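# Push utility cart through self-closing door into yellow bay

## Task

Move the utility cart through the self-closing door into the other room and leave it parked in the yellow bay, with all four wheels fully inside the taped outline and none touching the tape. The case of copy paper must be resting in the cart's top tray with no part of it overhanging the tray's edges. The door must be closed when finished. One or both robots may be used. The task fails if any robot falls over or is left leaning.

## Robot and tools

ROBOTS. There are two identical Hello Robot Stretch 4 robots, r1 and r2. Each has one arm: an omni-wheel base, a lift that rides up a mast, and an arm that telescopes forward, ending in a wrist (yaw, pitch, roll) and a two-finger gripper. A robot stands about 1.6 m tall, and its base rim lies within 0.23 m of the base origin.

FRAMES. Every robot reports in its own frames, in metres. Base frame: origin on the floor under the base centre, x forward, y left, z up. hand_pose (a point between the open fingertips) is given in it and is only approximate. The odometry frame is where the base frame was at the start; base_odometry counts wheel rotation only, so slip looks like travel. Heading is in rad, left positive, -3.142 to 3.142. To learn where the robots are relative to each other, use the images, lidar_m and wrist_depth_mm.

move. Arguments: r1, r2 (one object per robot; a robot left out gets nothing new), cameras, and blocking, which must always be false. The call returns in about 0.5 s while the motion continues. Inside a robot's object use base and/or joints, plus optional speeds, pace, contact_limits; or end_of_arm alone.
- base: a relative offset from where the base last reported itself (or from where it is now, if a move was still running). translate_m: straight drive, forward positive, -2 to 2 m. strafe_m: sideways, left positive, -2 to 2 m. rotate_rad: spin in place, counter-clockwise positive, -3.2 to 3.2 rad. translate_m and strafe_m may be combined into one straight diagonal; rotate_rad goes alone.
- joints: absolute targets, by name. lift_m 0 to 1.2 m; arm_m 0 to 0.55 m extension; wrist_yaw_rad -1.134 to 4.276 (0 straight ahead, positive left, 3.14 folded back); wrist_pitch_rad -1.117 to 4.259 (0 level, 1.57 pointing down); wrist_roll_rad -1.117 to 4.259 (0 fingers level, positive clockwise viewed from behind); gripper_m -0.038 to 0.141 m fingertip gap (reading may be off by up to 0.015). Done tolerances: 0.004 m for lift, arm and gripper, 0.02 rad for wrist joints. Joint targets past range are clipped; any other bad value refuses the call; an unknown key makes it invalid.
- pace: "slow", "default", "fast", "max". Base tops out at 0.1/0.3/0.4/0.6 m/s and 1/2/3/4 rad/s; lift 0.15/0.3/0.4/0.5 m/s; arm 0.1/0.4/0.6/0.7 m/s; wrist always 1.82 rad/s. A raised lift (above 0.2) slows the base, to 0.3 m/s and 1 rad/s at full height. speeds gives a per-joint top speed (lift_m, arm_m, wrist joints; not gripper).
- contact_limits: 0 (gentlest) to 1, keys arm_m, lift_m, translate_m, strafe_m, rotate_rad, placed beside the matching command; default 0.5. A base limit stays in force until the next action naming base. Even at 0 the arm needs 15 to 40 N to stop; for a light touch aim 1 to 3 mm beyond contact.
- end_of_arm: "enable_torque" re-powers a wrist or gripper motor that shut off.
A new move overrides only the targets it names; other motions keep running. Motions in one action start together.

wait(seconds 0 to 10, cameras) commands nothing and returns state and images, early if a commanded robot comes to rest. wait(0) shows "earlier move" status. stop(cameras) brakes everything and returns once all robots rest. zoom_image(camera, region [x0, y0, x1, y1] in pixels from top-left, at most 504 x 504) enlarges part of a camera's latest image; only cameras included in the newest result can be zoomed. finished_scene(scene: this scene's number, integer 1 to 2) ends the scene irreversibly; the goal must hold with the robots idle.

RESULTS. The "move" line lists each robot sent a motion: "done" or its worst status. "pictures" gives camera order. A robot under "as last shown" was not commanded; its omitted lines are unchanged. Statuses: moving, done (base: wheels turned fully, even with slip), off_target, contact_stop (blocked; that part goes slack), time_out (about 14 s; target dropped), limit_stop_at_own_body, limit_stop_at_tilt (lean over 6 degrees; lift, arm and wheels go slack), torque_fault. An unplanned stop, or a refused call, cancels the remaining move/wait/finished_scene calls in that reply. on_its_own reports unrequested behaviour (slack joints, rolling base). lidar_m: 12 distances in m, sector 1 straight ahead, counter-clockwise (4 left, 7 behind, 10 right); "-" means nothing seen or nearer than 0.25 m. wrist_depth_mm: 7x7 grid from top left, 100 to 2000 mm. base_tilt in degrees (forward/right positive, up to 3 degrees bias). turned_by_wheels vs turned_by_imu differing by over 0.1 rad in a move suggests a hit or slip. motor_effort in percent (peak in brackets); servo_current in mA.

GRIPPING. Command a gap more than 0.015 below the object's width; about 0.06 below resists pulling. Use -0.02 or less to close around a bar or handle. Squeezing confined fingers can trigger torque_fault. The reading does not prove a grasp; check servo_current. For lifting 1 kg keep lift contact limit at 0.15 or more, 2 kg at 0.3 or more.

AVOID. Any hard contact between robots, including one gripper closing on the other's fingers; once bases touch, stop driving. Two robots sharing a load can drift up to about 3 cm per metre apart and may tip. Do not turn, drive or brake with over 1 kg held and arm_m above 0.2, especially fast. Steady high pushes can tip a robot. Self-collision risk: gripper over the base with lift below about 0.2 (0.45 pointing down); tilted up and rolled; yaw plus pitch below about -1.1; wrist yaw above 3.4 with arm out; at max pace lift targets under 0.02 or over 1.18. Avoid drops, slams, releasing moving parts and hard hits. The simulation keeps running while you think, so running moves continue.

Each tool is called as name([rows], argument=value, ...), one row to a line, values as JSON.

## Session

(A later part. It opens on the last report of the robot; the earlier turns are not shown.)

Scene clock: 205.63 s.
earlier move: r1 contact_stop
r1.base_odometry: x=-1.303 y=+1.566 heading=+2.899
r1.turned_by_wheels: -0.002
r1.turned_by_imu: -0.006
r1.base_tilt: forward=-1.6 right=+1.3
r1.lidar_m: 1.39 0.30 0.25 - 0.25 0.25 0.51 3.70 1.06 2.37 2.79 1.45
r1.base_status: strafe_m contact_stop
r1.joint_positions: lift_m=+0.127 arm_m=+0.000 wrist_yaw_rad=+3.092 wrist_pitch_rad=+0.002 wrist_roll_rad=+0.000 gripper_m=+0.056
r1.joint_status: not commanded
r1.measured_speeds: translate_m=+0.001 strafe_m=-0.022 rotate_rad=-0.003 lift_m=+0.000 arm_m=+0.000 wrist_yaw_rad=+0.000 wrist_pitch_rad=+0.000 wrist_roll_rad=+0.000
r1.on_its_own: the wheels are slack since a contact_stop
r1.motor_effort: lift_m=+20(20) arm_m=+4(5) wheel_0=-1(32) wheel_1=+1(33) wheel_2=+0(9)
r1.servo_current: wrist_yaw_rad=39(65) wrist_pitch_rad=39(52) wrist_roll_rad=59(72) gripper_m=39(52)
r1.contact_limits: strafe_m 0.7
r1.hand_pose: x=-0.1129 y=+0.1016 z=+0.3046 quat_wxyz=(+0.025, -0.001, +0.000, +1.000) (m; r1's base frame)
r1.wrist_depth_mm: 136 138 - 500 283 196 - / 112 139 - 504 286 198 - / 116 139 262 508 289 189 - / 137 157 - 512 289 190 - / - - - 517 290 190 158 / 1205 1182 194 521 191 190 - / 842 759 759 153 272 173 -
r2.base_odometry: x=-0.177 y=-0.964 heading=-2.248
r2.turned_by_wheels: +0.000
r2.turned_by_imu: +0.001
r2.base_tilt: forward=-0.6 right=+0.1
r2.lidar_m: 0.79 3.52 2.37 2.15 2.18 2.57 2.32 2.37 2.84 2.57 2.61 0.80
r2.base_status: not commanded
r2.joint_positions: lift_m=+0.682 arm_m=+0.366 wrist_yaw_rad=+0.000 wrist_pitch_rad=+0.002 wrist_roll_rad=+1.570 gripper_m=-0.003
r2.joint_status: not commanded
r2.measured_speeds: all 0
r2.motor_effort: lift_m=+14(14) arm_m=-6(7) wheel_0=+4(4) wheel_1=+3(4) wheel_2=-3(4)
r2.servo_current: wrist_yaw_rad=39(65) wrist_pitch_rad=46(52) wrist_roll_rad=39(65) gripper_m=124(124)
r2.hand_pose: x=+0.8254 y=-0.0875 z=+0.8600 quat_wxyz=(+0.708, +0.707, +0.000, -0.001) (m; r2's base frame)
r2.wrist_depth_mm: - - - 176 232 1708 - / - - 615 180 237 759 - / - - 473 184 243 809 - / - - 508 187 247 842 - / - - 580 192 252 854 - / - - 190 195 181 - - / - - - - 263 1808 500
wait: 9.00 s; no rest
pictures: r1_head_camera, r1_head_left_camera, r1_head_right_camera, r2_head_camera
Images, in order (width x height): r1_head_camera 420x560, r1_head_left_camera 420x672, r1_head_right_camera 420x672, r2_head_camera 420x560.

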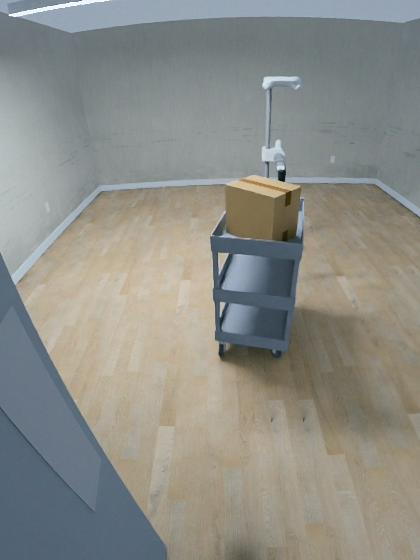

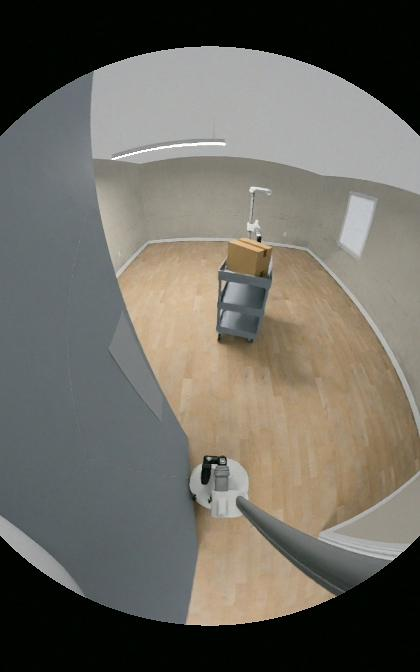

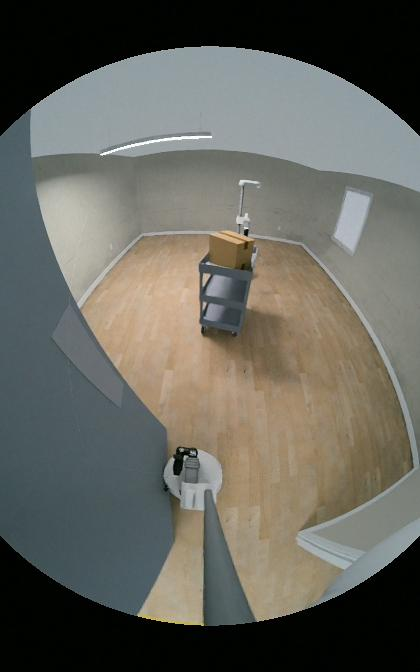

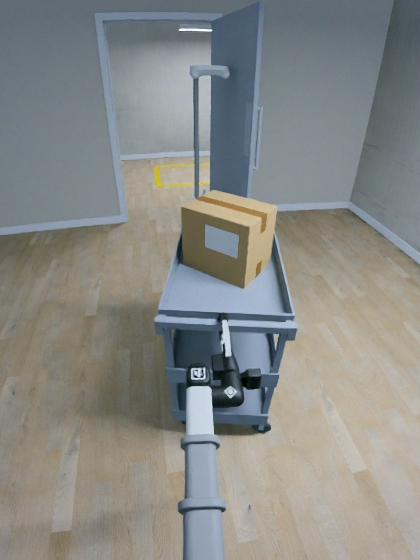

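stop(cameras=[])

move(blocking=false, r2={"base":{"rotate_rad":0.17},"contact_limits":{"rotate_rad":0.9},"pace":"slow"}, cameras=[])

wait(seconds=3, cameras=["r1_head_camera","r2_head_camera","r2_wrist_camera","r1_head_right_camera"])

Scene clock: 225.60 s.
earlier move: r1 contact_stop
stop: r1's wheels hold again
r1.base_odometry: x=-1.271 y=+1.686 heading=+2.914
r1.turned_by_wheels: +0.014
r1.turned_by_imu: +0.013
r1.base_tilt: forward=-1.6 right=+1.3
r1.lidar_m: 1.37 0.25 0.25 - 0.25 0.30 3.64 1.02 0.95 2.51 2.71 3.68
r1.base_status: strafe_m contact_stop (by the wheels' count: +0.577 of +0.720)
r1.joint_positions: lift_m=+0.127 arm_m=+0.000 wrist_yaw_rad=+3.092 wrist_pitch_rad=+0.002 wrist_roll_rad=+0.000 gripper_m=+0.056
r1.joint_status: not commanded
r1.measured_speeds: all 0
r1.motor_effort: lift_m=+20(20) arm_m=+4(5) wheel_0=+0(32) wheel_1=+0(33) wheel_2=+0(9)
r1.servo_current: wrist_yaw_rad=52(72) wrist_pitch_rad=39(52) wrist_roll_rad=52(72) gripper_m=39(52)
r1.contact_limits: strafe_m 0.7
r1.hand_pose: x=-0.1129 y=+0.1016 z=+0.3046 quat_wxyz=(+0.025, -0.001, +0.000, +1.000) (m; r1's base frame)
r1.wrist_depth_mm: 136 138 - - 373 229 - / 112 139 - - 373 214 - / 116 140 263 - 377 216 166 / 136 157 - - 379 216 - / 1983 - - - 384 218 167 / 1160 1205 193 1182 191 216 168 / 866 759 759 809 382 190 -
r2.base_odometry: x=-0.177 y=-0.964 heading=-2.248
r2.turned_by_wheels: +0.000
r2.turned_by_imu: +0.001
r2.base_tilt: forward=-0.7 right=+0.1
r2.lidar_m: 0.79 3.53 2.41 2.17 2.18 2.55 2.31 2.35 2.79 2.57 2.58 0.82
r2.base_status: not commanded
r2.joint_positions: lift_m=+0.682 arm_m=+0.366 wrist_yaw_rad=+0.000 wrist_pitch_rad=+0.002 wrist_roll_rad=+1.570 gripper_m=-0.003
r2.joint_status: not commanded
r2.measured_speeds: all 0
r2.motor_effort: lift_m=+14(14) arm_m=-7(7) wheel_0=+4(4) wheel_1=+3(4) wheel_2=-3(4)
r2.servo_current: wrist_yaw_rad=52(65) wrist_pitch_rad=39(52) wrist_roll_rad=52(65) gripper_m=117(124)
r2.hand_pose: x=+0.8254 y=-0.0875 z=+0.8600 quat_wxyz=(+0.708, +0.707, +0.000, -0.001) (m; r2's base frame)
r2.wrist_depth_mm: - - - 176 231 1661 - / - - 609 180 237 768 - / - - 473 184 241 831 - / - - 504 187 246 842 - / - - 574 192 252 - - / - - 190 195 181 - - / - - - - 263 1756 500
pictures: none
No camera images: "cameras" was empty.

Scene clock: 226.10 s.
move: r2 moving
r1: as last shown
r1.turned_by_wheels: +0.000
r1.turned_by_imu: +0.000
r1.lidar_m: 1.37 0.25 0.25 - 0.25 0.31 3.65 1.02 0.96 2.48 2.68 3.67
r1.motor_effort: lift_m=+20(20) arm_m=+4(4) wheel_0=+0(1) wheel_1=+0(0) wheel_2=+0(0)
r1.servo_current: wrist_yaw_rad=39(65) wrist_pitch_rad=46(46) wrist_roll_rad=46(65) gripper_m=39(46)
r1.contact_limits: strafe_m 0.7
r1.wrist_depth_mm: 136 139 - - 366 227 - / 112 139 - - 375 213 - / 116 139 262 - 377 216 166 / 136 157 - - 382 216 - / - - - - 384 217 167 / 1182 1205 194 1205 191 217 167 / 854 759 750 809 382 189 -
r2.base_odometry: x=-0.177 y=-0.964 heading=-2.132
r2.turned_by_wheels: +0.116
r2.turned_by_imu: +0.112
r2.base_tilt: forward=-0.7 right=+0.0
r2.lidar_m: 0.79 3.21 2.31 2.14 2.25 2.47 2.32 2.38 2.69 2.58 2.65 0.75
r2.base_status: rotate_rad moving
r2.joint_positions: lift_m=+0.682 arm_m=+0.366 wrist_yaw_rad=-0.008 wrist_pitch_rad=+0.002 wrist_roll_rad=+1.570 gripper_m=-0.004
r2.joint_status: not commanded
r2.measured_speeds: translate_m=+0.001 strafe_m=+0.000 rotate_rad=+0.354 lift_m=+0.000 arm_m=+0.000 wrist_yaw_rad=+0.000 wrist_pitch_rad=+0.000 wrist_roll_rad=+0.000
r2.motor_effort: lift_m=+14(14) arm_m=-5(7) wheel_0=-9(19) wheel_1=-10(12) wheel_2=-14(17)
r2.servo_current: wrist_yaw_rad=52(65) wrist_pitch_rad=39(46) wrist_roll_rad=52(52) gripper_m=104(124)
r2.contact_limits: rotate_rad 0.9
r2.hand_pose: x=+0.8247 y=-0.0896 z=+0.8600 quat_wxyz=(+0.708, +0.707, -0.002, -0.003) (m; r2's base frame)
r2.wrist_depth_mm: - - 554 153 206 750 - / - 492 455 158 216 768 - / - 500 473 167 225 - - / - - 549 177 237 - - / - - - 186 249 - - / - - 190 192 181 1618 496 / - - - - - 1756 1205
pictures: none
No camera images: "cameras" was empty.

Scene clock: 226.97 s.
earlier move: r2 done
r1.base_odometry: x=-1.271 y=+1.686 heading=+2.914
r1.turned_by_wheels: +0.000
r1.turned_by_imu: +0.000
r1.base_tilt: forward=-1.6 right=+1.2
r1.lidar_m: 1.37 0.27 0.25 - 0.25 0.30 3.65 1.01 0.95 2.51 2.71 1.92
r1.base_status: not commanded
r1.joint_positions: lift_m=+0.127 arm_m=+0.000 wrist_yaw_rad=+3.092 wrist_pitch_rad=+0.002 wrist_roll_rad=+0.000 gripper_m=+0.056
r1.joint_status: not commanded
r1.measured_speeds: all 0
r1.motor_effort: lift_m=+20(20) arm_m=+4(4) wheel_0=+0(1) wheel_1=+0(0) wheel_2=+0(0)
r1.servo_current: wrist_yaw_rad=52(65) wrist_pitch_rad=46(52) wrist_roll_rad=52(65) gripper_m=46(46)
r1.contact_limits: strafe_m 0.7
r1.hand_pose: x=-0.1129 y=+0.1016 z=+0.3046 quat_wxyz=(+0.025, -0.001, +0.000, +1.000) (m; r1's base frame)
r1.wrist_depth_mm: 136 138 - - 368 227 - / 113 138 - - 373 214 - / 116 140 263 - 377 216 167 / 136 157 - - 382 216 - / 1983 - - - 384 216 167 / 1182 1182 194 1205 191 216 167 / 854 750 750 809 382 189 -
r2.base_odometry: x=-0.177 y=-0.964 heading=-2.077
r2.turned_by_wheels: +0.055
r2.turned_by_imu: +0.053
r2.base_tilt: forward=-0.7 right=+0.1
r2.lidar_m: 0.76 3.04 2.24 2.15 2.27 2.39 2.32 2.45 2.65 2.56 2.71 0.72
r2.base_status: done
r2.joint_positions: lift_m=+0.682 arm_m=+0.366 wrist_yaw_rad=+0.003 wrist_pitch_rad=+0.002 wrist_roll_rad=+1.570 gripper_m=-0.004
r2.joint_status: not commanded
r2.measured_speeds: all 0
r2.motor_effort: lift_m=+14(14) arm_m=-5(7) wheel_0=+3(19) wheel_1=-2(12) wheel_2=+1(17)
r2.servo_current: wrist_yaw_rad=46(72) wrist_pitch_rad=39(46) wrist_roll_rad=52(59) gripper_m=104(124)
r2.contact_limits: rotate_rad 0.9
r2.hand_pose: x=+0.8256 y=-0.0866 z=+0.8600 quat_wxyz=(+0.708, +0.707, +0.002, +0.000) (m; r2's base frame)
r2.wrist_depth_mm: - 436 427 122 178 - - / - 424 415 128 189 - - / - - 500 142 207 - - / - - 627 154 220 - - / - - - 169 239 1863 - / - - 189 186 182 1618 488 / - - - - - 1661 1182
wait: 0.87 of 3 s (r2 has come to rest)
pictures: r1_head_camera, r1_head_right_camera, r2_head_camera, r2_wrist_camera
Images, in order (width x height): r1_head_camera 420x560, r1_head_right_camera 420x672, r2_head_camera 420x560, r2_wrist_camera 616x392.

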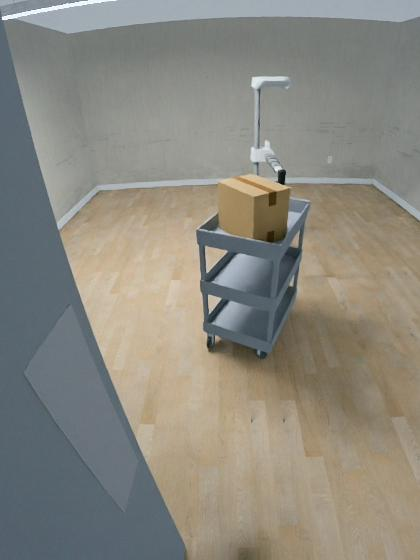

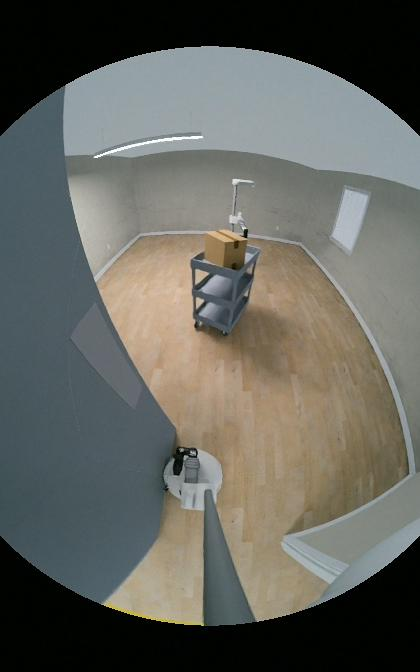

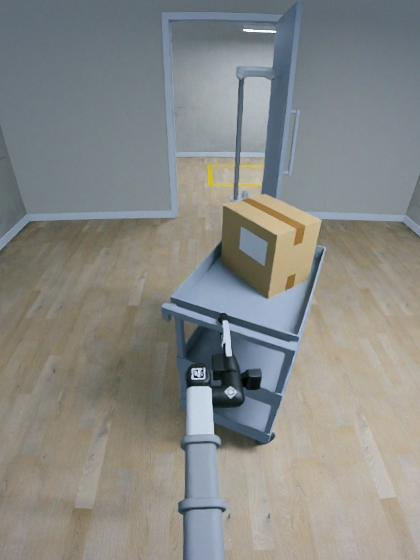

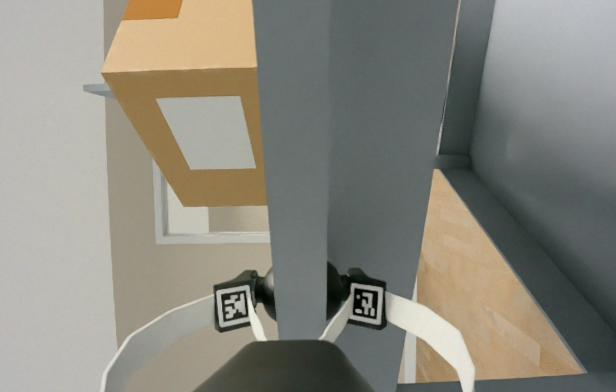

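move(blocking=false, r1={"base":{"strafe_m":0.16},"contact_limits":{"strafe_m":0.7},"pace":"slow"}, r2={"base":{"strafe_m":-0.15},"contact_limits":{"strafe_m":0.9},"pace":"slow"}, cameras=[])

wait(seconds=3.5, cameras=["r1_head_camera","r2_head_camera"])

zoom_image(camera="r1_head_camera", region=[180, 160, 330, 370])

Scene clock: 244.07 s.
move: r1 moving; r2 moving
r1.base_odometry: x=-1.274 y=+1.672 heading=+2.913
r1.turned_by_wheels: +0.000
r1.turned_by_imu: -0.001
r1.base_tilt: forward=-1.6 right=+1.3
r1.lidar_m: 1.38 0.26 0.25 - 0.25 0.31 3.68 1.04 0.95 2.51 2.71 1.82
r1.base_status: strafe_m moving
r1.joint_positions: lift_m=+0.127 arm_m=+0.000 wrist_yaw_rad=+3.092 wrist_pitch_rad=+0.002 wrist_roll_rad=+0.000 gripper_m=+0.056
r1.joint_status: not commanded
r1.measured_speeds: translate_m=+0.000 strafe_m=+0.057 rotate_rad=+0.001 lift_m=+0.000 arm_m=+0.000 wrist_yaw_rad=+0.000 wrist_pitch_rad=+0.000 wrist_roll_rad=+0.000
r1.motor_effort: lift_m=+20(20) arm_m=+4(4) wheel_0=-14(17) wheel_1=+12(12) wheel_2=+0(2)
r1.servo_current: wrist_yaw_rad=46(59) wrist_pitch_rad=46(46) wrist_roll_rad=52(65) gripper_m=39(46)
r1.contact_limits: strafe_m 0.7
r1.hand_pose: x=-0.1129 y=+0.1016 z=+0.3046 quat_wxyz=(+0.025, -0.001, +0.000, +1.000) (m; r1's base frame)
r1.wrist_depth_mm: 136 138 - - 351 207 - / 112 139 - - 397 209 - / 116 139 260 - 399 210 163 / 137 156 - - 359 211 - / 1921 - - - 362 211 165 / 1205 1205 193 1205 191 211 164 / 854 759 759 798 362 186 -
r2.base_odometry: x=-0.189 y=-0.957 heading=-2.077
r2.turned_by_wheels: +0.001
r2.turned_by_imu: +0.001
r2.base_tilt: forward=-0.7 right=+0.0
r2.lidar_m: 0.75 3.05 2.29 2.16 2.29 2.40 2.30 2.46 2.62 2.53 2.65 0.72
r2.base_status: strafe_m moving
r2.joint_positions: lift_m=+0.682 arm_m=+0.366 wrist_yaw_rad=+0.003 wrist_pitch_rad=+0.002 wrist_roll_rad=+1.570 gripper_m=-0.004
r2.joint_status: not commanded
r2.measured_speeds: translate_m=+0.000 strafe_m=-0.055 rotate_rad=+0.002 lift_m=+0.000 arm_m=+0.000 wrist_yaw_rad=+0.000 wrist_pitch_rad=+0.000 wrist_roll_rad=+0.000
r2.motor_effort: lift_m=+14(14) arm_m=-5(6) wheel_0=+11(12) wheel_1=-7(10) wheel_2=-1(2)
r2.servo_current: wrist_yaw_rad=52(52) wrist_pitch_rad=39(46) wrist_roll_rad=46(52) gripper_m=98(104)
r2.contact_limits: strafe_m 0.9
r2.hand_pose: x=+0.8256 y=-0.0866 z=+0.8600 quat_wxyz=(+0.708, +0.707, +0.002, +0.000) (m; r2's base frame)
r2.wrist_depth_mm: - 427 424 118 175 - - / - 410 413 125 186 - - / - - 500 137 204 - - / - - 640 151 218 - - / - - - 163 239 1863 - / - - 190 183 181 1618 480 / - - - - - 1618 1205
pictures: none
No camera images: "cameras" was empty.

Scene clock: 246.20 s.
earlier move: r1 moving; r2 done
r1.base_odometry: x=-1.307 y=+1.531 heading=+2.914
r1.turned_by_wheels: +0.001
r1.turned_by_imu: +0.001
r1.base_tilt: forward=-1.6 right=+1.3
r1.lidar_m: 1.41 0.35 0.25 - 0.25 0.25 0.48 3.74 1.07 2.52 2.86 1.42
r1.base_status: strafe_m moving
r1.joint_positions: lift_m=+0.127 arm_m=+0.000 wrist_yaw_rad=+3.092 wrist_pitch_rad=+0.002 wrist_roll_rad=+0.000 gripper_m=+0.056
r1.joint_status: not commanded
r1.measured_speeds: all 0
r1.motor_effort: lift_m=+20(20) arm_m=+4(4) wheel_0=-27(27) wheel_1=+28(28) wheel_2=+2(2)
r1.servo_current: wrist_yaw_rad=59(72) wrist_pitch_rad=39(52) wrist_roll_rad=46(72) gripper_m=46(46)
r1.contact_limits: strafe_m 0.7
r1.hand_pose: x=-0.1129 y=+0.1016 z=+0.3046 quat_wxyz=(+0.025, -0.001, +0.000, +1.000) (m; r1's base frame)
r1.wrist_depth_mm: 136 139 - 449 272 195 - / 113 139 - 449 274 196 - / 116 139 265 455 277 188 - / 137 159 - 462 276 189 - / 1983 - - 462 279 190 159 / 1182 1205 193 462 191 190 - / 842 741 750 143 263 174 -
r2.base_odometry: x=-0.308 y=-0.891 heading=-2.077
r2.turned_by_wheels: +0.000
r2.turned_by_imu: +0.000
r2.base_tilt: forward=-0.7 right=+0.0
r2.lidar_m: 0.75 3.20 2.40 2.31 2.45 2.39 2.32 2.43 2.51 2.41 2.54 0.76
r2.base_status: done
r2.joint_positions: lift_m=+0.682 arm_m=+0.366 wrist_yaw_rad=+0.003 wrist_pitch_rad=+0.002 wrist_roll_rad=+1.570 gripper_m=-0.004
r2.joint_status: not commanded
r2.measured_speeds: all 0
r2.motor_effort: lift_m=+15(15) arm_m=-3(6) wheel_0=+6(14) wheel_1=-4(10) wheel_2=+0(2)
r2.servo_current: wrist_yaw_rad=33(65) wrist_pitch_rad=39(46) wrist_roll_rad=39(65) gripper_m=78(104)
r2.contact_limits: strafe_m 0.9
r2.hand_pose: x=+0.8255 y=-0.0866 z=+0.8599 quat_wxyz=(+0.708, +0.707, +0.002, +0.000) (m; r2's base frame)
r2.wrist_depth_mm: - - 564 136 190 - - / - 488 462 142 199 750 - / - 459 445 149 210 - - / - - 521 156 219 - - / - - 627 164 230 - - / - - 189 174 182 1708 - / - - - - - - 469
wait: 2.13 of 3.5 s (r2 has come to rest)
pictures: r1_head_camera, r2_head_camera
Images, in order (width x height): r1_head_camera 420x560, r2_head_camera 420x560.

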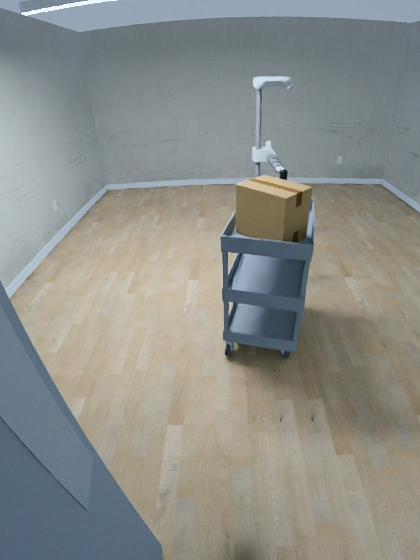

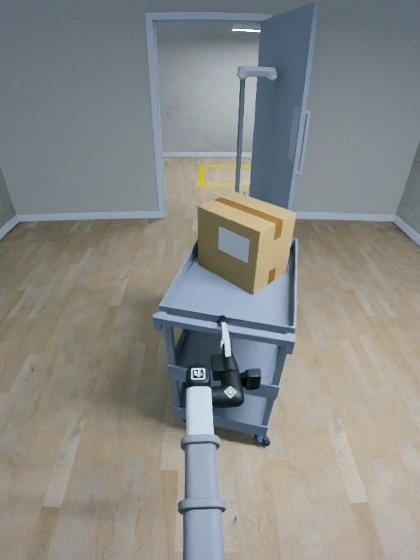

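Scaled by 2.400 from the camera's 420x560 image, which has a finer 600x800 frame.

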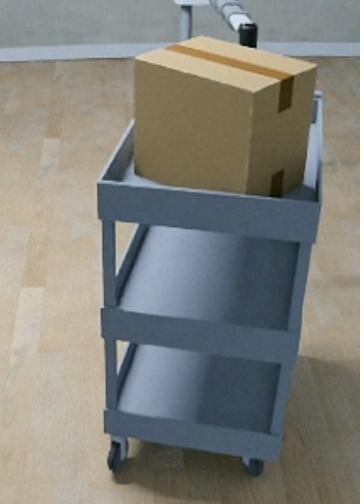

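move(blocking=false, r2={"base":{"strafe_m":-0.4},"contact_limits":{"strafe_m":0.9},"pace":"slow"}, cameras=[])

wait(seconds=6, cameras=["r1_head_camera","r2_head_camera","r2_wrist_camera"])

Scene clock: 256.17 s.
earlier move: r1 done
move: r2 moving
r1.base_odometry: x=-1.307 y=+1.531 heading=+2.914
r1.turned_by_wheels: +0.000
r1.turned_by_imu: +0.000
r1.base_tilt: forward=-1.6 right=+1.3
r1.lidar_m: 1.39 0.35 0.25 - 0.25 0.25 0.50 3.74 1.08 2.50 2.83 1.41
r1.base_status: done
r1.joint_positions: lift_m=+0.127 arm_m=+0.000 wrist_yaw_rad=+3.092 wrist_pitch_rad=+0.002 wrist_roll_rad=+0.000 gripper_m=+0.056
r1.joint_status: not commanded
r1.measured_speeds: all 0
r1.motor_effort: lift_m=+20(20) arm_m=+4(4) wheel_0=-26(27) wheel_1=+29(29) wheel_2=+2(2)
r1.servo_current: wrist_yaw_rad=52(59) wrist_pitch_rad=46(52) wrist_roll_rad=52(59) gripper_m=39(46)
r1.contact_limits: strafe_m 0.7
r1.hand_pose: x=-0.1129 y=+0.1016 z=+0.3046 quat_wxyz=(+0.025, -0.001, +0.000, +1.000) (m; r1's base frame)
r1.wrist_depth_mm: 136 138 - 445 272 195 - / 113 139 - 455 276 196 - / 116 139 266 455 276 188 - / 137 159 - 459 278 189 - / 1921 - - 462 279 190 160 / 1182 1205 194 466 191 189 - / 854 759 759 143 263 173 -
r2.base_odometry: x=-0.321 y=-0.884 heading=-2.077
r2.turned_by_wheels: +0.000
r2.turned_by_imu: +0.001
r2.base_tilt: forward=-0.7 right=+0.1
r2.lidar_m: 0.76 3.20 2.42 2.30 2.45 2.41 2.34 2.46 2.47 2.39 2.52 0.76
r2.base_status: strafe_m moving
r2.joint_positions: lift_m=+0.682 arm_m=+0.366 wrist_yaw_rad=+0.003 wrist_pitch_rad=+0.002 wrist_roll_rad=+1.570 gripper_m=-0.004
r2.joint_status: not commanded
r2.measured_speeds: translate_m=+0.001 strafe_m=-0.056 rotate_rad=-0.003 lift_m=+0.000 arm_m=+0.000 wrist_yaw_rad=+0.000 wrist_pitch_rad=+0.000 wrist_roll_rad=+0.000
r2.motor_effort: lift_m=+14(15) arm_m=-3(4) wheel_0=+9(16) wheel_1=-5(8) wheel_2=+0(1)
r2.servo_current: wrist_yaw_rad=65(65) wrist_pitch_rad=33(46) wrist_roll_rad=46(52) gripper_m=72(72)
r2.contact_limits: strafe_m 0.9
r2.hand_pose: x=+0.8255 y=-0.0866 z=+0.8599 quat_wxyz=(+0.708, +0.707, +0.002, +0.000) (m; r2's base frame)
r2.wrist_depth_mm: - - - 136 190 - - / - 484 462 142 199 768 - / - 466 442 150 211 - - / - - 517 156 219 - - / - - 621 164 229 - - / - - 189 174 181 1708 - / - - - - - - 473
pictures: none
No camera images: "cameras" was empty.

Scene clock: 260.80 s.
earlier move: r2 done
r1.base_odometry: x=-1.307 y=+1.531 heading=+2.914
r1.turned_by_wheels: +0.000
r1.turned_by_imu: +0.000
r1.base_tilt: forward=-1.6 right=+1.3
r1.lidar_m: 1.35 0.36 0.25 - 0.25 0.25 0.49 3.72 1.08 2.52 2.84 3.89
r1.base_status: done
r1.joint_positions: lift_m=+0.127 arm_m=+0.000 wrist_yaw_rad=+3.092 wrist_pitch_rad=+0.002 wrist_roll_rad=+0.000 gripper_m=+0.056
r1.joint_status: not commanded
r1.measured_speeds: all 0
r1.motor_effort: lift_m=+20(20) arm_m=+4(4) wheel_0=-27(27) wheel_1=+29(29) wheel_2=+2(2)
r1.servo_current: wrist_yaw_rad=39(78) wrist_pitch_rad=39(52) wrist_roll_rad=59(65) gripper_m=46(52)
r1.contact_limits: strafe_m 0.7
r1.hand_pose: x=-0.1129 y=+0.1016 z=+0.3046 quat_wxyz=(+0.025, -0.001, +0.000, +1.000) (m; r1's base frame)
r1.wrist_depth_mm: 136 139 - 449 273 194 - / 113 138 - 449 274 195 - / 116 140 265 455 276 188 - / 137 159 - 455 278 189 - / 1983 - - 462 279 190 159 / 1205 1205 193 469 191 190 - / 842 750 750 143 263 173 -
r2.base_odometry: x=-0.658 y=-0.697 heading=-2.077
r2.turned_by_wheels: +0.000
r2.turned_by_imu: +0.003
r2.base_tilt: forward=-0.7 right=+0.1
r2.lidar_m: 0.72 3.64 2.82 2.70 2.85 2.42 2.32 2.49 2.07 2.02 2.13 0.83
r2.base_status: done
r2.joint_positions: lift_m=+0.682 arm_m=+0.366 wrist_yaw_rad=+0.003 wrist_pitch_rad=+0.002 wrist_roll_rad=+1.570 gripper_m=-0.004
r2.joint_status: not commanded
r2.measured_speeds: all 0
r2.motor_effort: lift_m=+15(15) arm_m=-3(4) wheel_0=+6(16) wheel_1=-3(8) wheel_2=+0(2)
r2.servo_current: wrist_yaw_rad=52(65) wrist_pitch_rad=33(52) wrist_roll_rad=39(65) gripper_m=72(72)
r2.contact_limits: strafe_m 0.9
r2.hand_pose: x=+0.8256 y=-0.0864 z=+0.8599 quat_wxyz=(+0.708, +0.707, +0.002, +0.001) (m; r2's base frame)
r2.wrist_depth_mm: - - - 266 283 294 294 / - - - 265 272 1708 1160 / - - - 198 259 1708 - / - - 615 191 250 842 - / - - 473 185 240 842 - / - - 187 178 182 798 - / - - 517 - 224 - -
wait: 4.63 of 6 s (r2 has come to rest)
pictures: r1_head_camera, r2_head_camera, r2_wrist_camera
Images, in order (width x height): r1_head_camera 420x560, r2_head_camera 420x560, r2_wrist_camera 616x392.

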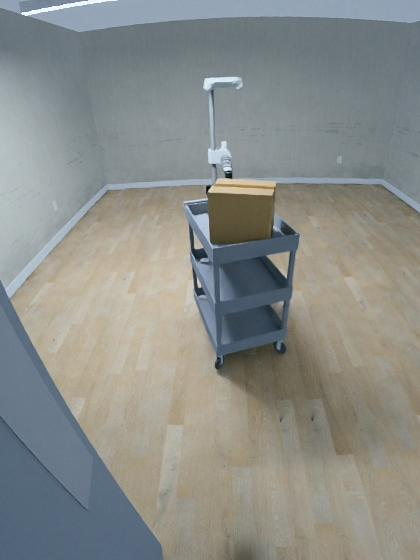

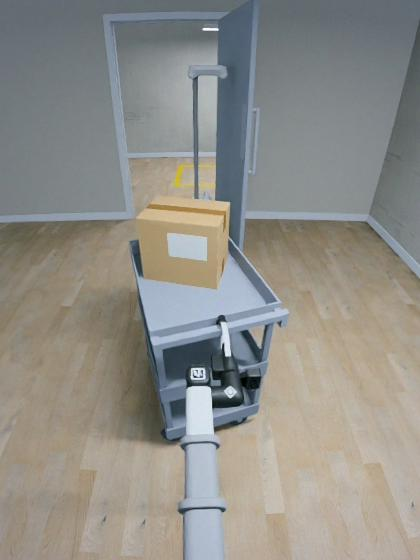

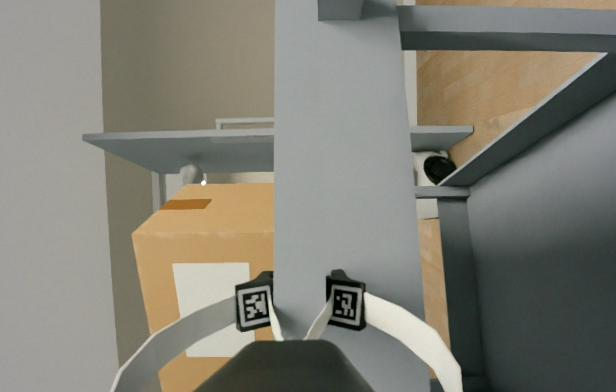

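move(blocking=false, r2={"base":{"strafe_m":-0.08},"contact_limits":{"strafe_m":0.9},"pace":"slow"}, cameras=[])

wait(seconds=2, cameras=[])

move(blocking=false, r2={"base":{"translate_m":0.75,"strafe_m":0.34},"contact_limits":{"strafe_m":0.9,"translate_m":0.9},"pace":"slow"}, cameras=[])

wait(seconds=10, cameras=["r1_head_camera","r1_head_right_camera","r2_head_camera"])

Scene clock: 278.20 s.
move: r2 moving
r1: as last shown
r1.lidar_m: 1.32 0.34 0.25 - 0.25 0.25 0.47 3.71 1.08 2.50 2.86 3.87
r1.motor_effort: lift_m=+20(20) arm_m=+4(4) wheel_0=-27(28) wheel_1=+29(29) wheel_2=+2(2)
r1.servo_current: wrist_yaw_rad=52(65) wrist_pitch_rad=39(46) wrist_roll_rad=46(72) gripper_m=39(46)
r1.contact_limits: strafe_m 0.7
r1.wrist_depth_mm: 136 138 - 452 274 194 - / 113 138 - 452 274 196 - / 117 140 266 452 277 188 - / 137 160 - 459 279 189 - / 1983 - - 462 278 189 159 / 1205 1182 193 469 191 189 - / 842 741 759 143 263 173 -
r2.base_odometry: x=-0.670 y=-0.690 heading=-2.077
r2.turned_by_wheels: +0.000
r2.turned_by_imu: +0.001
r2.base_tilt: forward=-0.6 right=+0.0
r2.lidar_m: 0.71 3.64 2.84 2.73 2.86 2.42 2.34 2.46 2.05 2.01 2.10 0.86
r2.base_status: strafe_m moving
r2.joint_positions: lift_m=+0.682 arm_m=+0.366 wrist_yaw_rad=+0.003 wrist_pitch_rad=+0.002 wrist_roll_rad=+1.570 gripper_m=-0.004
r2.joint_status: not commanded
r2.measured_speeds: translate_m=+0.000 strafe_m=-0.057 rotate_rad=+0.000 lift_m=+0.000 arm_m=+0.000 wrist_yaw_rad=+0.000 wrist_pitch_rad=+0.000 wrist_roll_rad=+0.000
r2.motor_effort: lift_m=+15(15) arm_m=-3(4) wheel_0=+11(12) wheel_1=-7(8) wheel_2=+0(1)
r2.servo_current: wrist_yaw_rad=59(59) wrist_pitch_rad=39(46) wrist_roll_rad=46(59) gripper_m=59(72)
r2.contact_limits: strafe_m 0.9
r2.hand_pose: x=+0.8256 y=-0.0864 z=+0.8599 quat_wxyz=(+0.708, +0.707, +0.002, +0.001) (m; r2's base frame)
r2.wrist_depth_mm: - - - 266 286 294 294 / - - - 266 273 1661 1160 / - - - 200 260 1708 - / - - 627 191 250 842 - / - - 473 185 241 842 - / - - 188 178 182 798 - / - - 517 - 224 - -
pictures: none
No camera images: "cameras" was empty.

Scene clock: 279.63 s.
earlier move: r2 done
r1.base_odometry: x=-1.307 y=+1.531 heading=+2.914
r1.turned_by_wheels: +0.000
r1.turned_by_imu: +0.000
r1.base_tilt: forward=-1.6 right=+1.3
r1.lidar_m: 1.33 0.37 0.25 - 0.25 0.25 0.49 3.75 1.09 2.51 2.84 3.92
r1.base_status: not commanded
r1.joint_positions: lift_m=+0.127 arm_m=+0.000 wrist_yaw_rad=+3.092 wrist_pitch_rad=+0.002 wrist_roll_rad=+0.000 gripper_m=+0.056
r1.joint_status: not commanded
r1.measured_speeds: all 0
r1.motor_effort: lift_m=+20(20) arm_m=+4(4) wheel_0=-26(28) wheel_1=+29(29) wheel_2=+2(2)
r1.servo_current: wrist_yaw_rad=59(65) wrist_pitch_rad=39(52) wrist_roll_rad=59(72) gripper_m=46(46)
r1.contact_limits: strafe_m 0.7
r1.hand_pose: x=-0.1129 y=+0.1016 z=+0.3046 quat_wxyz=(+0.025, -0.001, +0.000, +1.000) (m; r1's base frame)
r1.wrist_depth_mm: 136 138 - 452 273 195 - / 113 139 - 449 274 196 - / 116 140 265 455 276 187 - / 137 159 - 459 278 189 - / 1983 - - 466 279 190 159 / 1205 1205 194 469 191 190 - / 854 759 750 143 263 173 -
r2.base_odometry: x=-0.727 y=-0.659 heading=-2.077
r2.turned_by_wheels: +0.000
r2.turned_by_imu: +0.000
r2.base_tilt: forward=-0.7 right=+0.0
r2.lidar_m: 0.71 1.23 2.89 2.79 2.94 2.43 2.35 2.47 1.99 1.94 2.04 0.84
r2.base_status: done
r2.joint_positions: lift_m=+0.682 arm_m=+0.366 wrist_yaw_rad=+0.003 wrist_pitch_rad=+0.002 wrist_roll_rad=+1.570 gripper_m=-0.004
r2.joint_status: not commanded
r2.measured_speeds: all 0
r2.motor_effort: lift_m=+15(15) arm_m=-4(4) wheel_0=+5(15) wheel_1=-4(9) wheel_2=+0(2)
r2.servo_current: wrist_yaw_rad=39(59) wrist_pitch_rad=46(46) wrist_roll_rad=46(65) gripper_m=65(72)
r2.contact_limits: strafe_m 0.9
r2.hand_pose: x=+0.8256 y=-0.0864 z=+0.8599 quat_wxyz=(+0.708, +0.707, +0.002, +0.001) (m; r2's base frame)
r2.wrist_depth_mm: - - - 241 314 1336 1060 / - - - 283 296 1499 433 / - - - 211 277 1708 500 / - - - 199 257 831 - / - - 488 188 244 842 - / - - 187 178 183 788 - / - - 484 - 222 - -
wait: 1.43 of 2 s (r2 has come to rest)
pictures: none
No camera images: "cameras" was empty.

r2: "contact_limits": strafe_m and translate_m are given together and make one move, which takes one limit: state it under one of them only

not run: a call was refused earlier in this reply.

move(blocking=false, r2={"base":{"translate_m":0.75,"strafe_m":0.35},"contact_limits":{"translate_m":0.9},"pace":"slow"}, cameras=[])

wait(seconds=10, cameras=["r1_head_camera","r1_head_right_camera","r2_head_camera"])

Scene clock: 284.40 s.
move: r2 moving
r1.base_odometry: x=-1.307 y=+1.531 heading=+2.914
r1.turned_by_wheels: +0.000
r1.turned_by_imu: +0.000
r1.base_tilt: forward=-1.6 right=+1.3
r1.lidar_m: 1.32 0.35 0.25 - 0.25 0.25 0.48 3.75 1.09 2.49 2.84 3.91
r1.base_status: not commanded
r1.joint_positions: lift_m=+0.127 arm_m=+0.000 wrist_yaw_rad=+3.092 wrist_pitch_rad=+0.002 wrist_roll_rad=+0.000 gripper_m=+0.056
r1.joint_status: not commanded
r1.measured_speeds: all 0
r1.motor_effort: lift_m=+20(20) arm_m=+4(4) wheel_0=-27(27) wheel_1=+29(29) wheel_2=+2(2)
r1.servo_current: wrist_yaw_rad=52(65) wrist_pitch_rad=39(46) wrist_roll_rad=52(65) gripper_m=52(52)
r1.contact_limits: strafe_m 0.7
r1.hand_pose: x=-0.1129 y=+0.1016 z=+0.3046 quat_wxyz=(+0.025, -0.001, +0.000, +1.000) (m; r1's base frame)
r1.wrist_depth_mm: 136 138 - 445 274 195 - / 113 139 - 452 274 196 - / 117 139 265 455 277 188 - / 137 159 - 459 277 189 - / 1983 - - 466 279 189 159 / 1182 1205 193 466 191 189 - / 842 759 750 143 263 173 -
r2.base_odometry: x=-0.728 y=-0.672 heading=-2.078
r2.turned_by_wheels: +0.000
r2.turned_by_imu: +0.000
r2.base_tilt: forward=-0.7 right=+0.1
r2.lidar_m: 0.66 1.23 2.89 2.77 2.92 2.43 2.34 2.51 2.01 1.93 2.05 0.86
r2.base_status: translate_m moving; strafe_m moving
r2.joint_positions: lift_m=+0.682 arm_m=+0.366 wrist_yaw_rad=-0.001 wrist_pitch_rad=+0.002 wrist_roll_rad=+1.570 gripper_m=-0.004
r2.joint_status: not commanded
r2.measured_speeds: translate_m=+0.048 strafe_m=+0.023 rotate_rad=-0.005 lift_m=+0.000 arm_m=+0.000 wrist_yaw_rad=-0.024 wrist_pitch_rad=+0.000 wrist_roll_rad=+0.000
r2.motor_effort: lift_m=+15(15) arm_m=-3(4) wheel_0=+1(7) wheel_1=+7(9) wheel_2=-14(14)
r2.servo_current: wrist_yaw_rad=52(59) wrist_pitch_rad=33(46) wrist_roll_rad=46(59) gripper_m=65(78)
r2.contact_limits: translate_m 0.9
r2.hand_pose: x=+0.8252 y=-0.0876 z=+0.8599 quat_wxyz=(+0.708, +0.707, +0.000, -0.001) (m; r2's base frame)
r2.wrist_depth_mm: - - - 266 322 1464 1118 / - - - 287 304 1499 1118 / - - - 213 276 1708 500 / - - - 200 259 1921 - / - - 517 187 244 842 - / - - 189 177 183 798 - / - - 484 - 220 - -
pictures: none
No camera images: "cameras" was empty.

Scene clock: 293.37 s.
earlier move: r2 done
r1.base_odometry: x=-1.307 y=+1.531 heading=+2.914
r1.turned_by_wheels: +0.000
r1.turned_by_imu: -0.001
r1.base_tilt: forward=-1.6 right=+1.3
r1.lidar_m: 0.94 0.35 0.25 - 0.25 0.25 0.48 3.74 1.08 2.51 2.86 0.73
r1.base_status: not commanded
r1.joint_positions: lift_m=+0.127 arm_m=+0.000 wrist_yaw_rad=+3.092 wrist_pitch_rad=+0.002 wrist_roll_rad=+0.000 gripper_m=+0.056
r1.joint_status: not commanded
r1.measured_speeds: all 0
r1.motor_effort: lift_m=+20(20) arm_m=+4(5) wheel_0=-27(27) wheel_1=+29(29) wheel_2=+2(2)
r1.servo_current: wrist_yaw_rad=52(85) wrist_pitch_rad=33(52) wrist_roll_rad=46(78) gripper_m=39(52)
r1.contact_limits: strafe_m 0.7
r1.hand_pose: x=-0.1129 y=+0.1016 z=+0.3046 quat_wxyz=(+0.025, -0.001, +0.000, +1.000) (m; r1's base frame)
r1.wrist_depth_mm: 136 138 - 452 273 195 - / 113 139 - 455 274 196 - / 116 139 264 455 277 188 - / 137 159 - 459 278 189 - / - - - 462 279 189 159 / 1182 1205 193 473 191 189 - / 842 750 759 143 264 173 -
r2.base_odometry: x=-0.785 y=-1.484 heading=-2.077
r2.turned_by_wheels: +0.000
r2.turned_by_imu: -0.002
r2.base_tilt: forward=-0.6 right=+0.0
r2.lidar_m: 0.67 0.97 2.51 2.43 2.56 3.17 3.12 3.18 2.36 2.31 2.41 0.90
r2.base_status: done
r2.joint_positions: lift_m=+0.682 arm_m=+0.366 wrist_yaw_rad=-0.004 wrist_pitch_rad=+0.002 wrist_roll_rad=+1.570 gripper_m=-0.004
r2.joint_status: not commanded
r2.measured_speeds: all 0
r2.motor_effort: lift_m=+15(15) arm_m=-4(4) wheel_0=+2(8) wheel_1=+2(9) wheel_2=-8(17)
r2.servo_current: wrist_yaw_rad=52(65) wrist_pitch_rad=39(46) wrist_roll_rad=46(65) gripper_m=72(78)
r2.contact_limits: translate_m 0.9
r2.hand_pose: x=+0.8249 y=-0.0886 z=+0.8599 quat_wxyz=(+0.708, +0.707, -0.001, -0.002) (m; r2's base frame)
r2.wrist_depth_mm: - - 1205 303 - - 1138 / - - - 266 347 349 362 / - - - 235 307 1336 1281 / - - - 211 274 1708 530 / - - - 188 249 778 - / - - 188 172 182 - - / - 459 452 - - - -
wait: 8.97 of 10 s (r2 has come to rest)
pictures: r1_head_camera, r1_head_right_camera, r2_head_camera
Images, in order (width x height): r1_head_camera 420x560, r1_head_right_camera 420x672, r2_head_camera 420x560.

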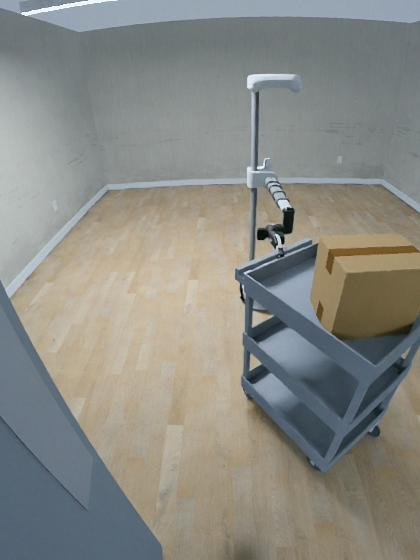

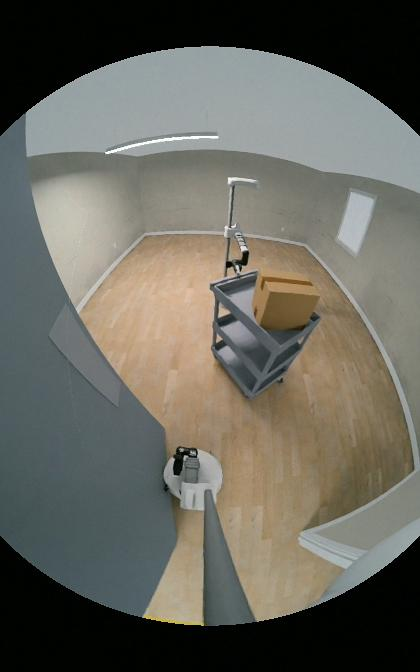

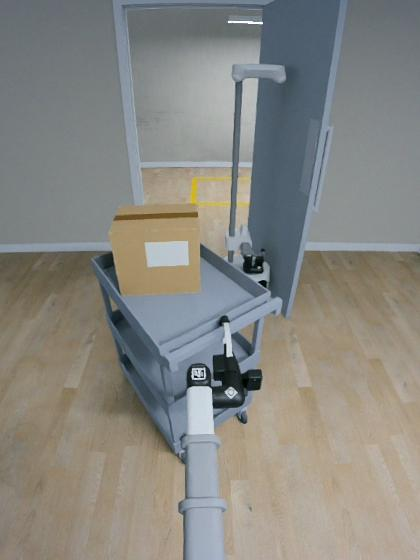

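move(blocking=false, r2={"base":{"translate_m":-0.1,"strafe_m":0.36},"contact_limits":{"translate_m":0.9},"pace":"slow"}, cameras=[])

wait(seconds=6, cameras=["r1_head_camera","r1_head_right_camera","r2_head_camera","r2_wrist_camera"])

Scene clock: 303.70 s.
move: r2 moving
r1: as last shown
r1.turned_by_imu: +0.000
r1.lidar_m: 0.93 0.35 0.25 - 0.25 0.25 0.47 3.73 1.09 2.52 2.83 0.73
r1.motor_effort: lift_m=+20(20) arm_m=+4(4) wheel_0=-27(27) wheel_1=+29(29) wheel_2=+2(2)
r1.servo_current: wrist_yaw_rad=46(65) wrist_pitch_rad=39(46) wrist_roll_rad=52(52) gripper_m=46(46)
r1.contact_limits: strafe_m 0.7
r1.wrist_depth_mm: 136 138 - 449 274 193 - / 113 139 - 449 274 196 - / 116 140 264 455 277 187 - / 137 159 - 459 278 189 - / 1983 - - 466 278 189 160 / 1205 1205 193 466 190 189 - / 842 750 741 143 263 173 -
r2.base_odometry: x=-0.773 y=-1.487 heading=-2.078
r2.turned_by_wheels: +0.000
r2.turned_by_imu: +0.000
r2.base_tilt: forward=-0.6 right=+0.1
r2.lidar_m: 0.67 0.93 2.50 2.41 2.52 3.19 3.09 3.23 2.40 2.30 2.43 0.89
r2.base_status: translate_m moving; strafe_m moving
r2.joint_positions: lift_m=+0.682 arm_m=+0.366 wrist_yaw_rad=-0.004 wrist_pitch_rad=+0.002 wrist_roll_rad=+1.570 gripper_m=-0.004
r2.joint_status: not commanded
r2.measured_speeds: translate_m=-0.014 strafe_m=+0.049 rotate_rad=+0.002 lift_m=+0.000 arm_m=+0.000 wrist_yaw_rad=+0.000 wrist_pitch_rad=+0.000 wrist_roll_rad=+0.000
r2.motor_effort: lift_m=+15(15) arm_m=-4(4) wheel_0=-12(14) wheel_1=+7(7) wheel_2=+2(7)
r2.servo_current: wrist_yaw_rad=65(65) wrist_pitch_rad=33(46) wrist_roll_rad=46(59) gripper_m=72(72)
r2.contact_limits: translate_m 0.9
r2.hand_pose: x=+0.8249 y=-0.0886 z=+0.8599 quat_wxyz=(+0.708, +0.707, -0.001, -0.002) (m; r2's base frame)
r2.wrist_depth_mm: - - 1205 297 - - 1118 / - - - 258 347 353 355 / - - - 234 309 1336 1255 / - - - 210 273 1708 530 / - - - 192 248 768 - / - 521 190 172 182 - - / - 452 452 - - - -
pictures: none
No camera images: "cameras" was empty.

Scene clock: 308.20 s.
earlier move: r2 done
r1.base_odometry: x=-1.307 y=+1.531 heading=+2.914
r1.turned_by_wheels: +0.000
r1.turned_by_imu: +0.000
r1.base_tilt: forward=-1.6 right=+1.3
r1.lidar_m: 1.44 0.34 0.25 - 0.25 0.25 0.50 3.74 1.09 2.51 1.08 0.85
r1.base_status: not commanded
r1.joint_positions: lift_m=+0.127 arm_m=+0.000 wrist_yaw_rad=+3.092 wrist_pitch_rad=+0.002 wrist_roll_rad=+0.000 gripper_m=+0.056
r1.joint_status: not commanded
r1.measured_speeds: all 0
r1.motor_effort: lift_m=+20(20) arm_m=+4(4) wheel_0=-27(27) wheel_1=+29(29) wheel_2=+2(2)
r1.servo_current: wrist_yaw_rad=59(72) wrist_pitch_rad=39(52) wrist_roll_rad=52(65) gripper_m=39(52)
r1.contact_limits: strafe_m 0.7
r1.hand_pose: x=-0.1129 y=+0.1016 z=+0.3046 quat_wxyz=(+0.025, -0.001, +0.000, +1.000) (m; r1's base frame)
r1.wrist_depth_mm: 136 138 - 449 273 194 - / 113 138 - 449 274 196 - / 117 140 265 455 276 188 - / 137 160 - 459 277 189 - / 1983 - - 466 277 190 159 / 1205 1182 193 469 191 190 - / 854 759 750 143 262 173 -
r2.base_odometry: x=-0.422 y=-1.571 heading=-2.077
r2.turned_by_wheels: +0.001
r2.turned_by_imu: +0.000
r2.base_tilt: forward=-0.6 right=+0.1
r2.lidar_m: 0.77 2.90 2.17 2.07 2.19 3.09 2.99 3.13 2.76 2.66 2.79 0.79
r2.base_status: done
r2.joint_positions: lift_m=+0.682 arm_m=+0.366 wrist_yaw_rad=-0.002 wrist_pitch_rad=+0.002 wrist_roll_rad=+1.570 gripper_m=-0.004
r2.joint_status: not commanded
r2.measured_speeds: all 0
r2.motor_effort: lift_m=+15(15) arm_m=-3(4) wheel_0=-6(17) wheel_1=+3(7) wheel_2=+8(9)
r2.servo_current: wrist_yaw_rad=39(65) wrist_pitch_rad=46(46) wrist_roll_rad=52(65) gripper_m=65(72)
r2.contact_limits: translate_m 0.9
r2.hand_pose: x=+0.8251 y=-0.0880 z=+0.8599 quat_wxyz=(+0.708, +0.707, +0.000, -0.001) (m; r2's base frame)
r2.wrist_depth_mm: - - - 175 234 1366 1229 / - - - 175 235 1366 - / - - 544 175 235 842 - / - - 469 236 235 854 - / - - 512 177 236 - - / - - 189 176 181 - - / - - - - 236 1756 -
wait: 4.50 of 6 s (r2 has come to rest)
pictures: r1_head_camera, r1_head_right_camera, r2_head_camera, r2_wrist_camera
Images, in order (width x height): r1_head_camera 420x560, r1_head_right_camera 420x672, r2_head_camera 420x560, r2_wrist_camera 616x392.

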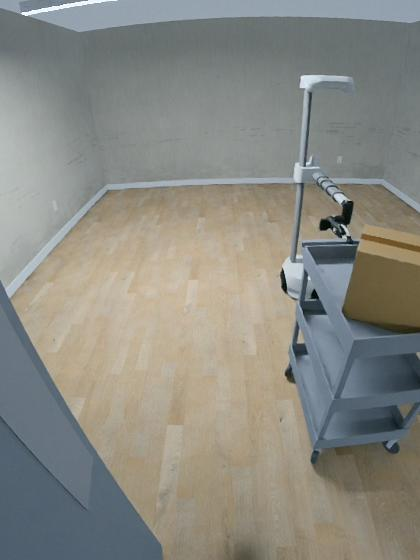

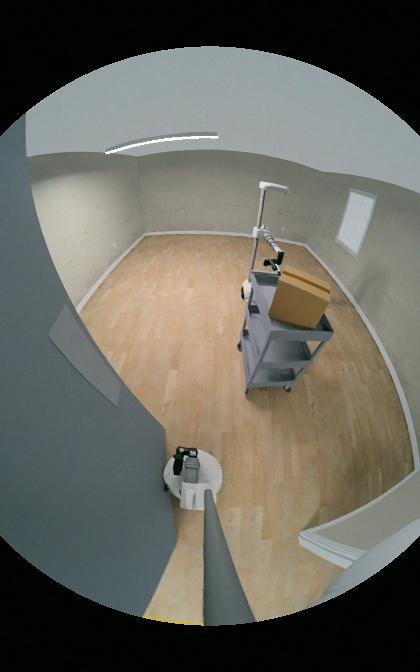

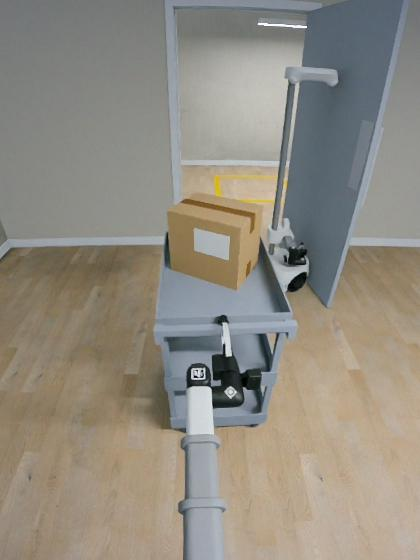

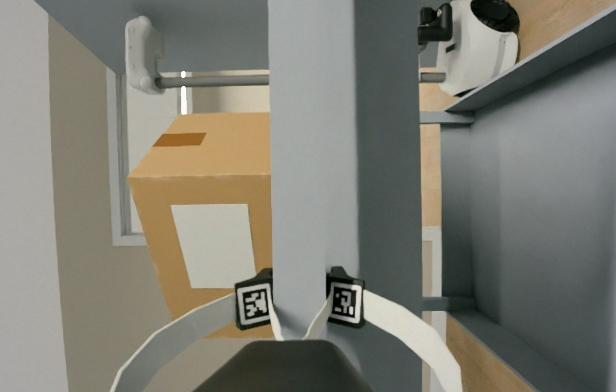

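move(blocking=false, r2={"base":{"translate_m":0.5,"strafe_m":0.07},"contact_limits":{"translate_m":0.7},"pace":"slow"}, cameras=[])

wait(seconds=7, cameras=["r1_head_camera","r1_head_right_camera","r2_head_camera","r2_head_left_camera"])

Scene clock: 325.60 s.
move: r2 moving
r1: as last shown
r1.lidar_m: 1.46 0.36 0.25 - 0.25 0.25 0.48 3.72 1.10 2.50 1.07 0.83
r1.motor_effort: lift_m=+20(20) arm_m=+4(4) wheel_0=-26(27) wheel_1=+29(29) wheel_2=+2(2)
r1.servo_current: wrist_yaw_rad=39(65) wrist_pitch_rad=39(52) wrist_roll_rad=46(52) gripper_m=33(46)
r1.contact_limits: strafe_m 0.7
r1.wrist_depth_mm: 136 138 - 445 274 195 - / 113 139 - 452 276 196 - / 116 140 266 452 277 187 - / 137 159 - 459 278 190 - / 1921 - - 466 278 190 159 / 1229 1229 192 473 191 189 - / 854 750 750 143 263 173 -
r2.base_odometry: x=-0.426 y=-1.583 heading=-2.077
r2.turned_by_wheels: +0.000
r2.turned_by_imu: +0.000
r2.base_tilt: forward=-0.6 right=+0.1
r2.lidar_m: 0.74 2.89 2.13 2.07 2.18 3.05 2.98 3.13 2.75 2.65 2.81 0.81
r2.base_status: translate_m moving; strafe_m moving
r2.joint_positions: lift_m=+0.682 arm_m=+0.366 wrist_yaw_rad=-0.002 wrist_pitch_rad=+0.002 wrist_roll_rad=+1.570 gripper_m=-0.004
r2.joint_status: not commanded
r2.measured_speeds: translate_m=+0.050 strafe_m=+0.007 rotate_rad=+0.000 lift_m=+0.000 arm_m=+0.000 wrist_yaw_rad=+0.000 wrist_pitch_rad=+0.000 wrist_roll_rad=+0.000
r2.motor_effort: lift_m=+15(15) arm_m=-3(4) wheel_0=+6(8) wheel_1=+8(8) wheel_2=-14(14)
r2.servo_current: wrist_yaw_rad=46(52) wrist_pitch_rad=39(46) wrist_roll_rad=52(52) gripper_m=65(72)
r2.contact_limits: translate_m 0.7
r2.hand_pose: x=+0.8251 y=-0.0880 z=+0.8599 quat_wxyz=(+0.708, +0.707, +0.000, -0.001) (m; r2's base frame)
r2.wrist_depth_mm: - - - 177 236 1366 1182 / - - - 177 237 1464 - / - - 564 177 236 831 - / - - 473 236 236 831 - / - - 508 176 236 - - / - - 189 176 181 - - / - - - - - 1708 -
pictures: none
No camera images: "cameras" was empty.

Scene clock: 331.43 s.
earlier move: r2 done
r1.base_odometry: x=-1.307 y=+1.531 heading=+2.914
r1.turned_by_wheels: +0.000
r1.turned_by_imu: +0.000
r1.base_tilt: forward=-1.6 right=+1.3
r1.lidar_m: 5.16 0.34 0.25 - 0.25 0.25 0.49 3.73 1.09 2.50 0.46 0.53
r1.base_status: not commanded
r1.joint_positions: lift_m=+0.127 arm_m=+0.000 wrist_yaw_rad=+3.092 wrist_pitch_rad=+0.002 wrist_roll_rad=+0.000 gripper_m=+0.056
r1.joint_status: not commanded
r1.measured_speeds: all 0
r1.motor_effort: lift_m=+20(20) arm_m=+4(4) wheel_0=-27(27) wheel_1=+29(29) wheel_2=+2(2)
r1.servo_current: wrist_yaw_rad=46(72) wrist_pitch_rad=46(52) wrist_roll_rad=46(72) gripper_m=39(52)
r1.contact_limits: strafe_m 0.7
r1.hand_pose: x=-0.1129 y=+0.1016 z=+0.3046 quat_wxyz=(+0.025, -0.001, +0.000, +1.000) (m; r1's base frame)
r1.wrist_depth_mm: 136 138 - 452 274 195 - / 113 138 - 452 273 196 - / 116 139 265 459 276 188 - / 137 159 - 459 279 189 - / 1921 - - 466 279 190 160 / 1205 1205 193 466 190 189 - / 842 759 759 143 263 173 -
r2.base_odometry: x=-0.603 y=-2.042 heading=-2.076
r2.turned_by_wheels: +0.001
r2.turned_by_imu: +0.003
r2.base_tilt: forward=-0.7 right=+0.1
r2.lidar_m: 0.78 2.47 2.04 1.99 2.12 2.95 3.54 3.66 2.83 2.75 2.90 0.79
r2.base_status: done
r2.joint_positions: lift_m=+0.682 arm_m=+0.366 wrist_yaw_rad=-0.001 wrist_pitch_rad=+0.002 wrist_roll_rad=+1.570 gripper_m=-0.004
r2.joint_status: not commanded
r2.measured_speeds: all 0
r2.motor_effort: lift_m=+15(15) arm_m=+4(4) wheel_0=+6(13) wheel_1=+6(9) wheel_2=-6(16)
r2.servo_current: wrist_yaw_rad=46(65) wrist_pitch_rad=39(52) wrist_roll_rad=46(59) gripper_m=59(72)
r2.contact_limits: translate_m 0.7
r2.hand_pose: x=+0.8252 y=-0.0878 z=+0.8599 quat_wxyz=(+0.708, +0.707, +0.000, -0.001) (m; r2's base frame)
r2.wrist_depth_mm: - - - 151 206 1160 - / 1708 - 544 156 212 768 - / 1708 480 455 160 218 - - / - - 496 164 226 - - / - - 569 171 232 - - / - - 185 176 182 1708 - / - - - - - 1499 492
wait: 5.83 of 7 s (r2 has come to rest)
pictures: r1_head_camera, r1_head_right_camera, r2_head_camera, r2_head_left_camera
Images, in order (width x height): r1_head_camera 420x560, r1_head_right_camera 420x672, r2_head_camera 420x560, r2_head_left_camera 420x672.

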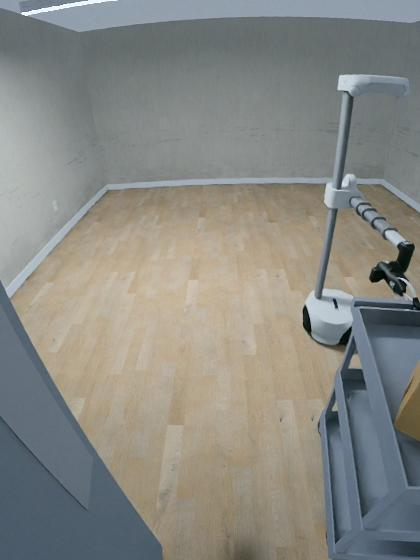

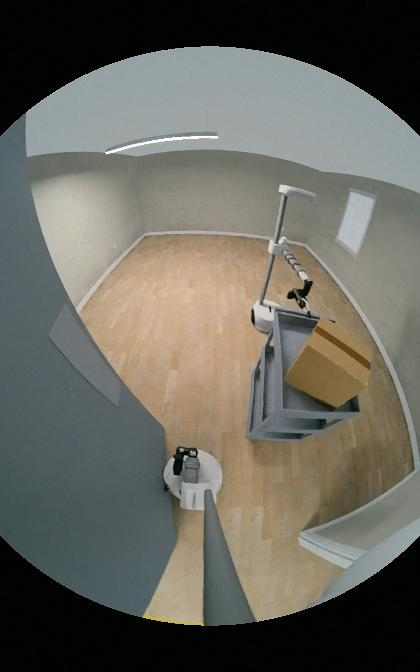

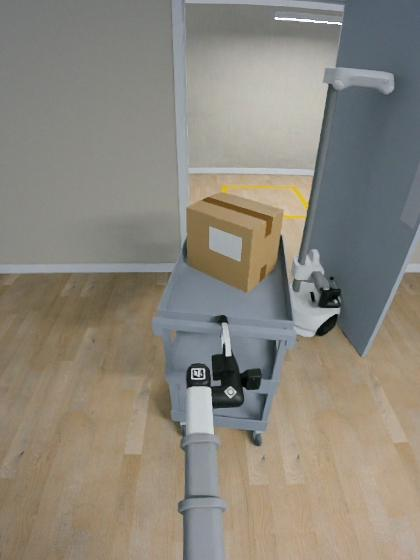

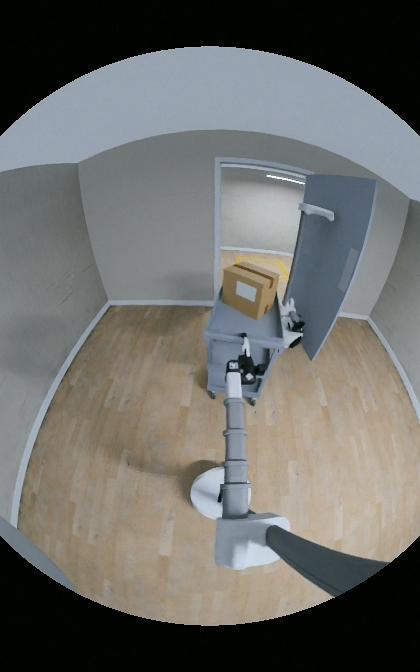

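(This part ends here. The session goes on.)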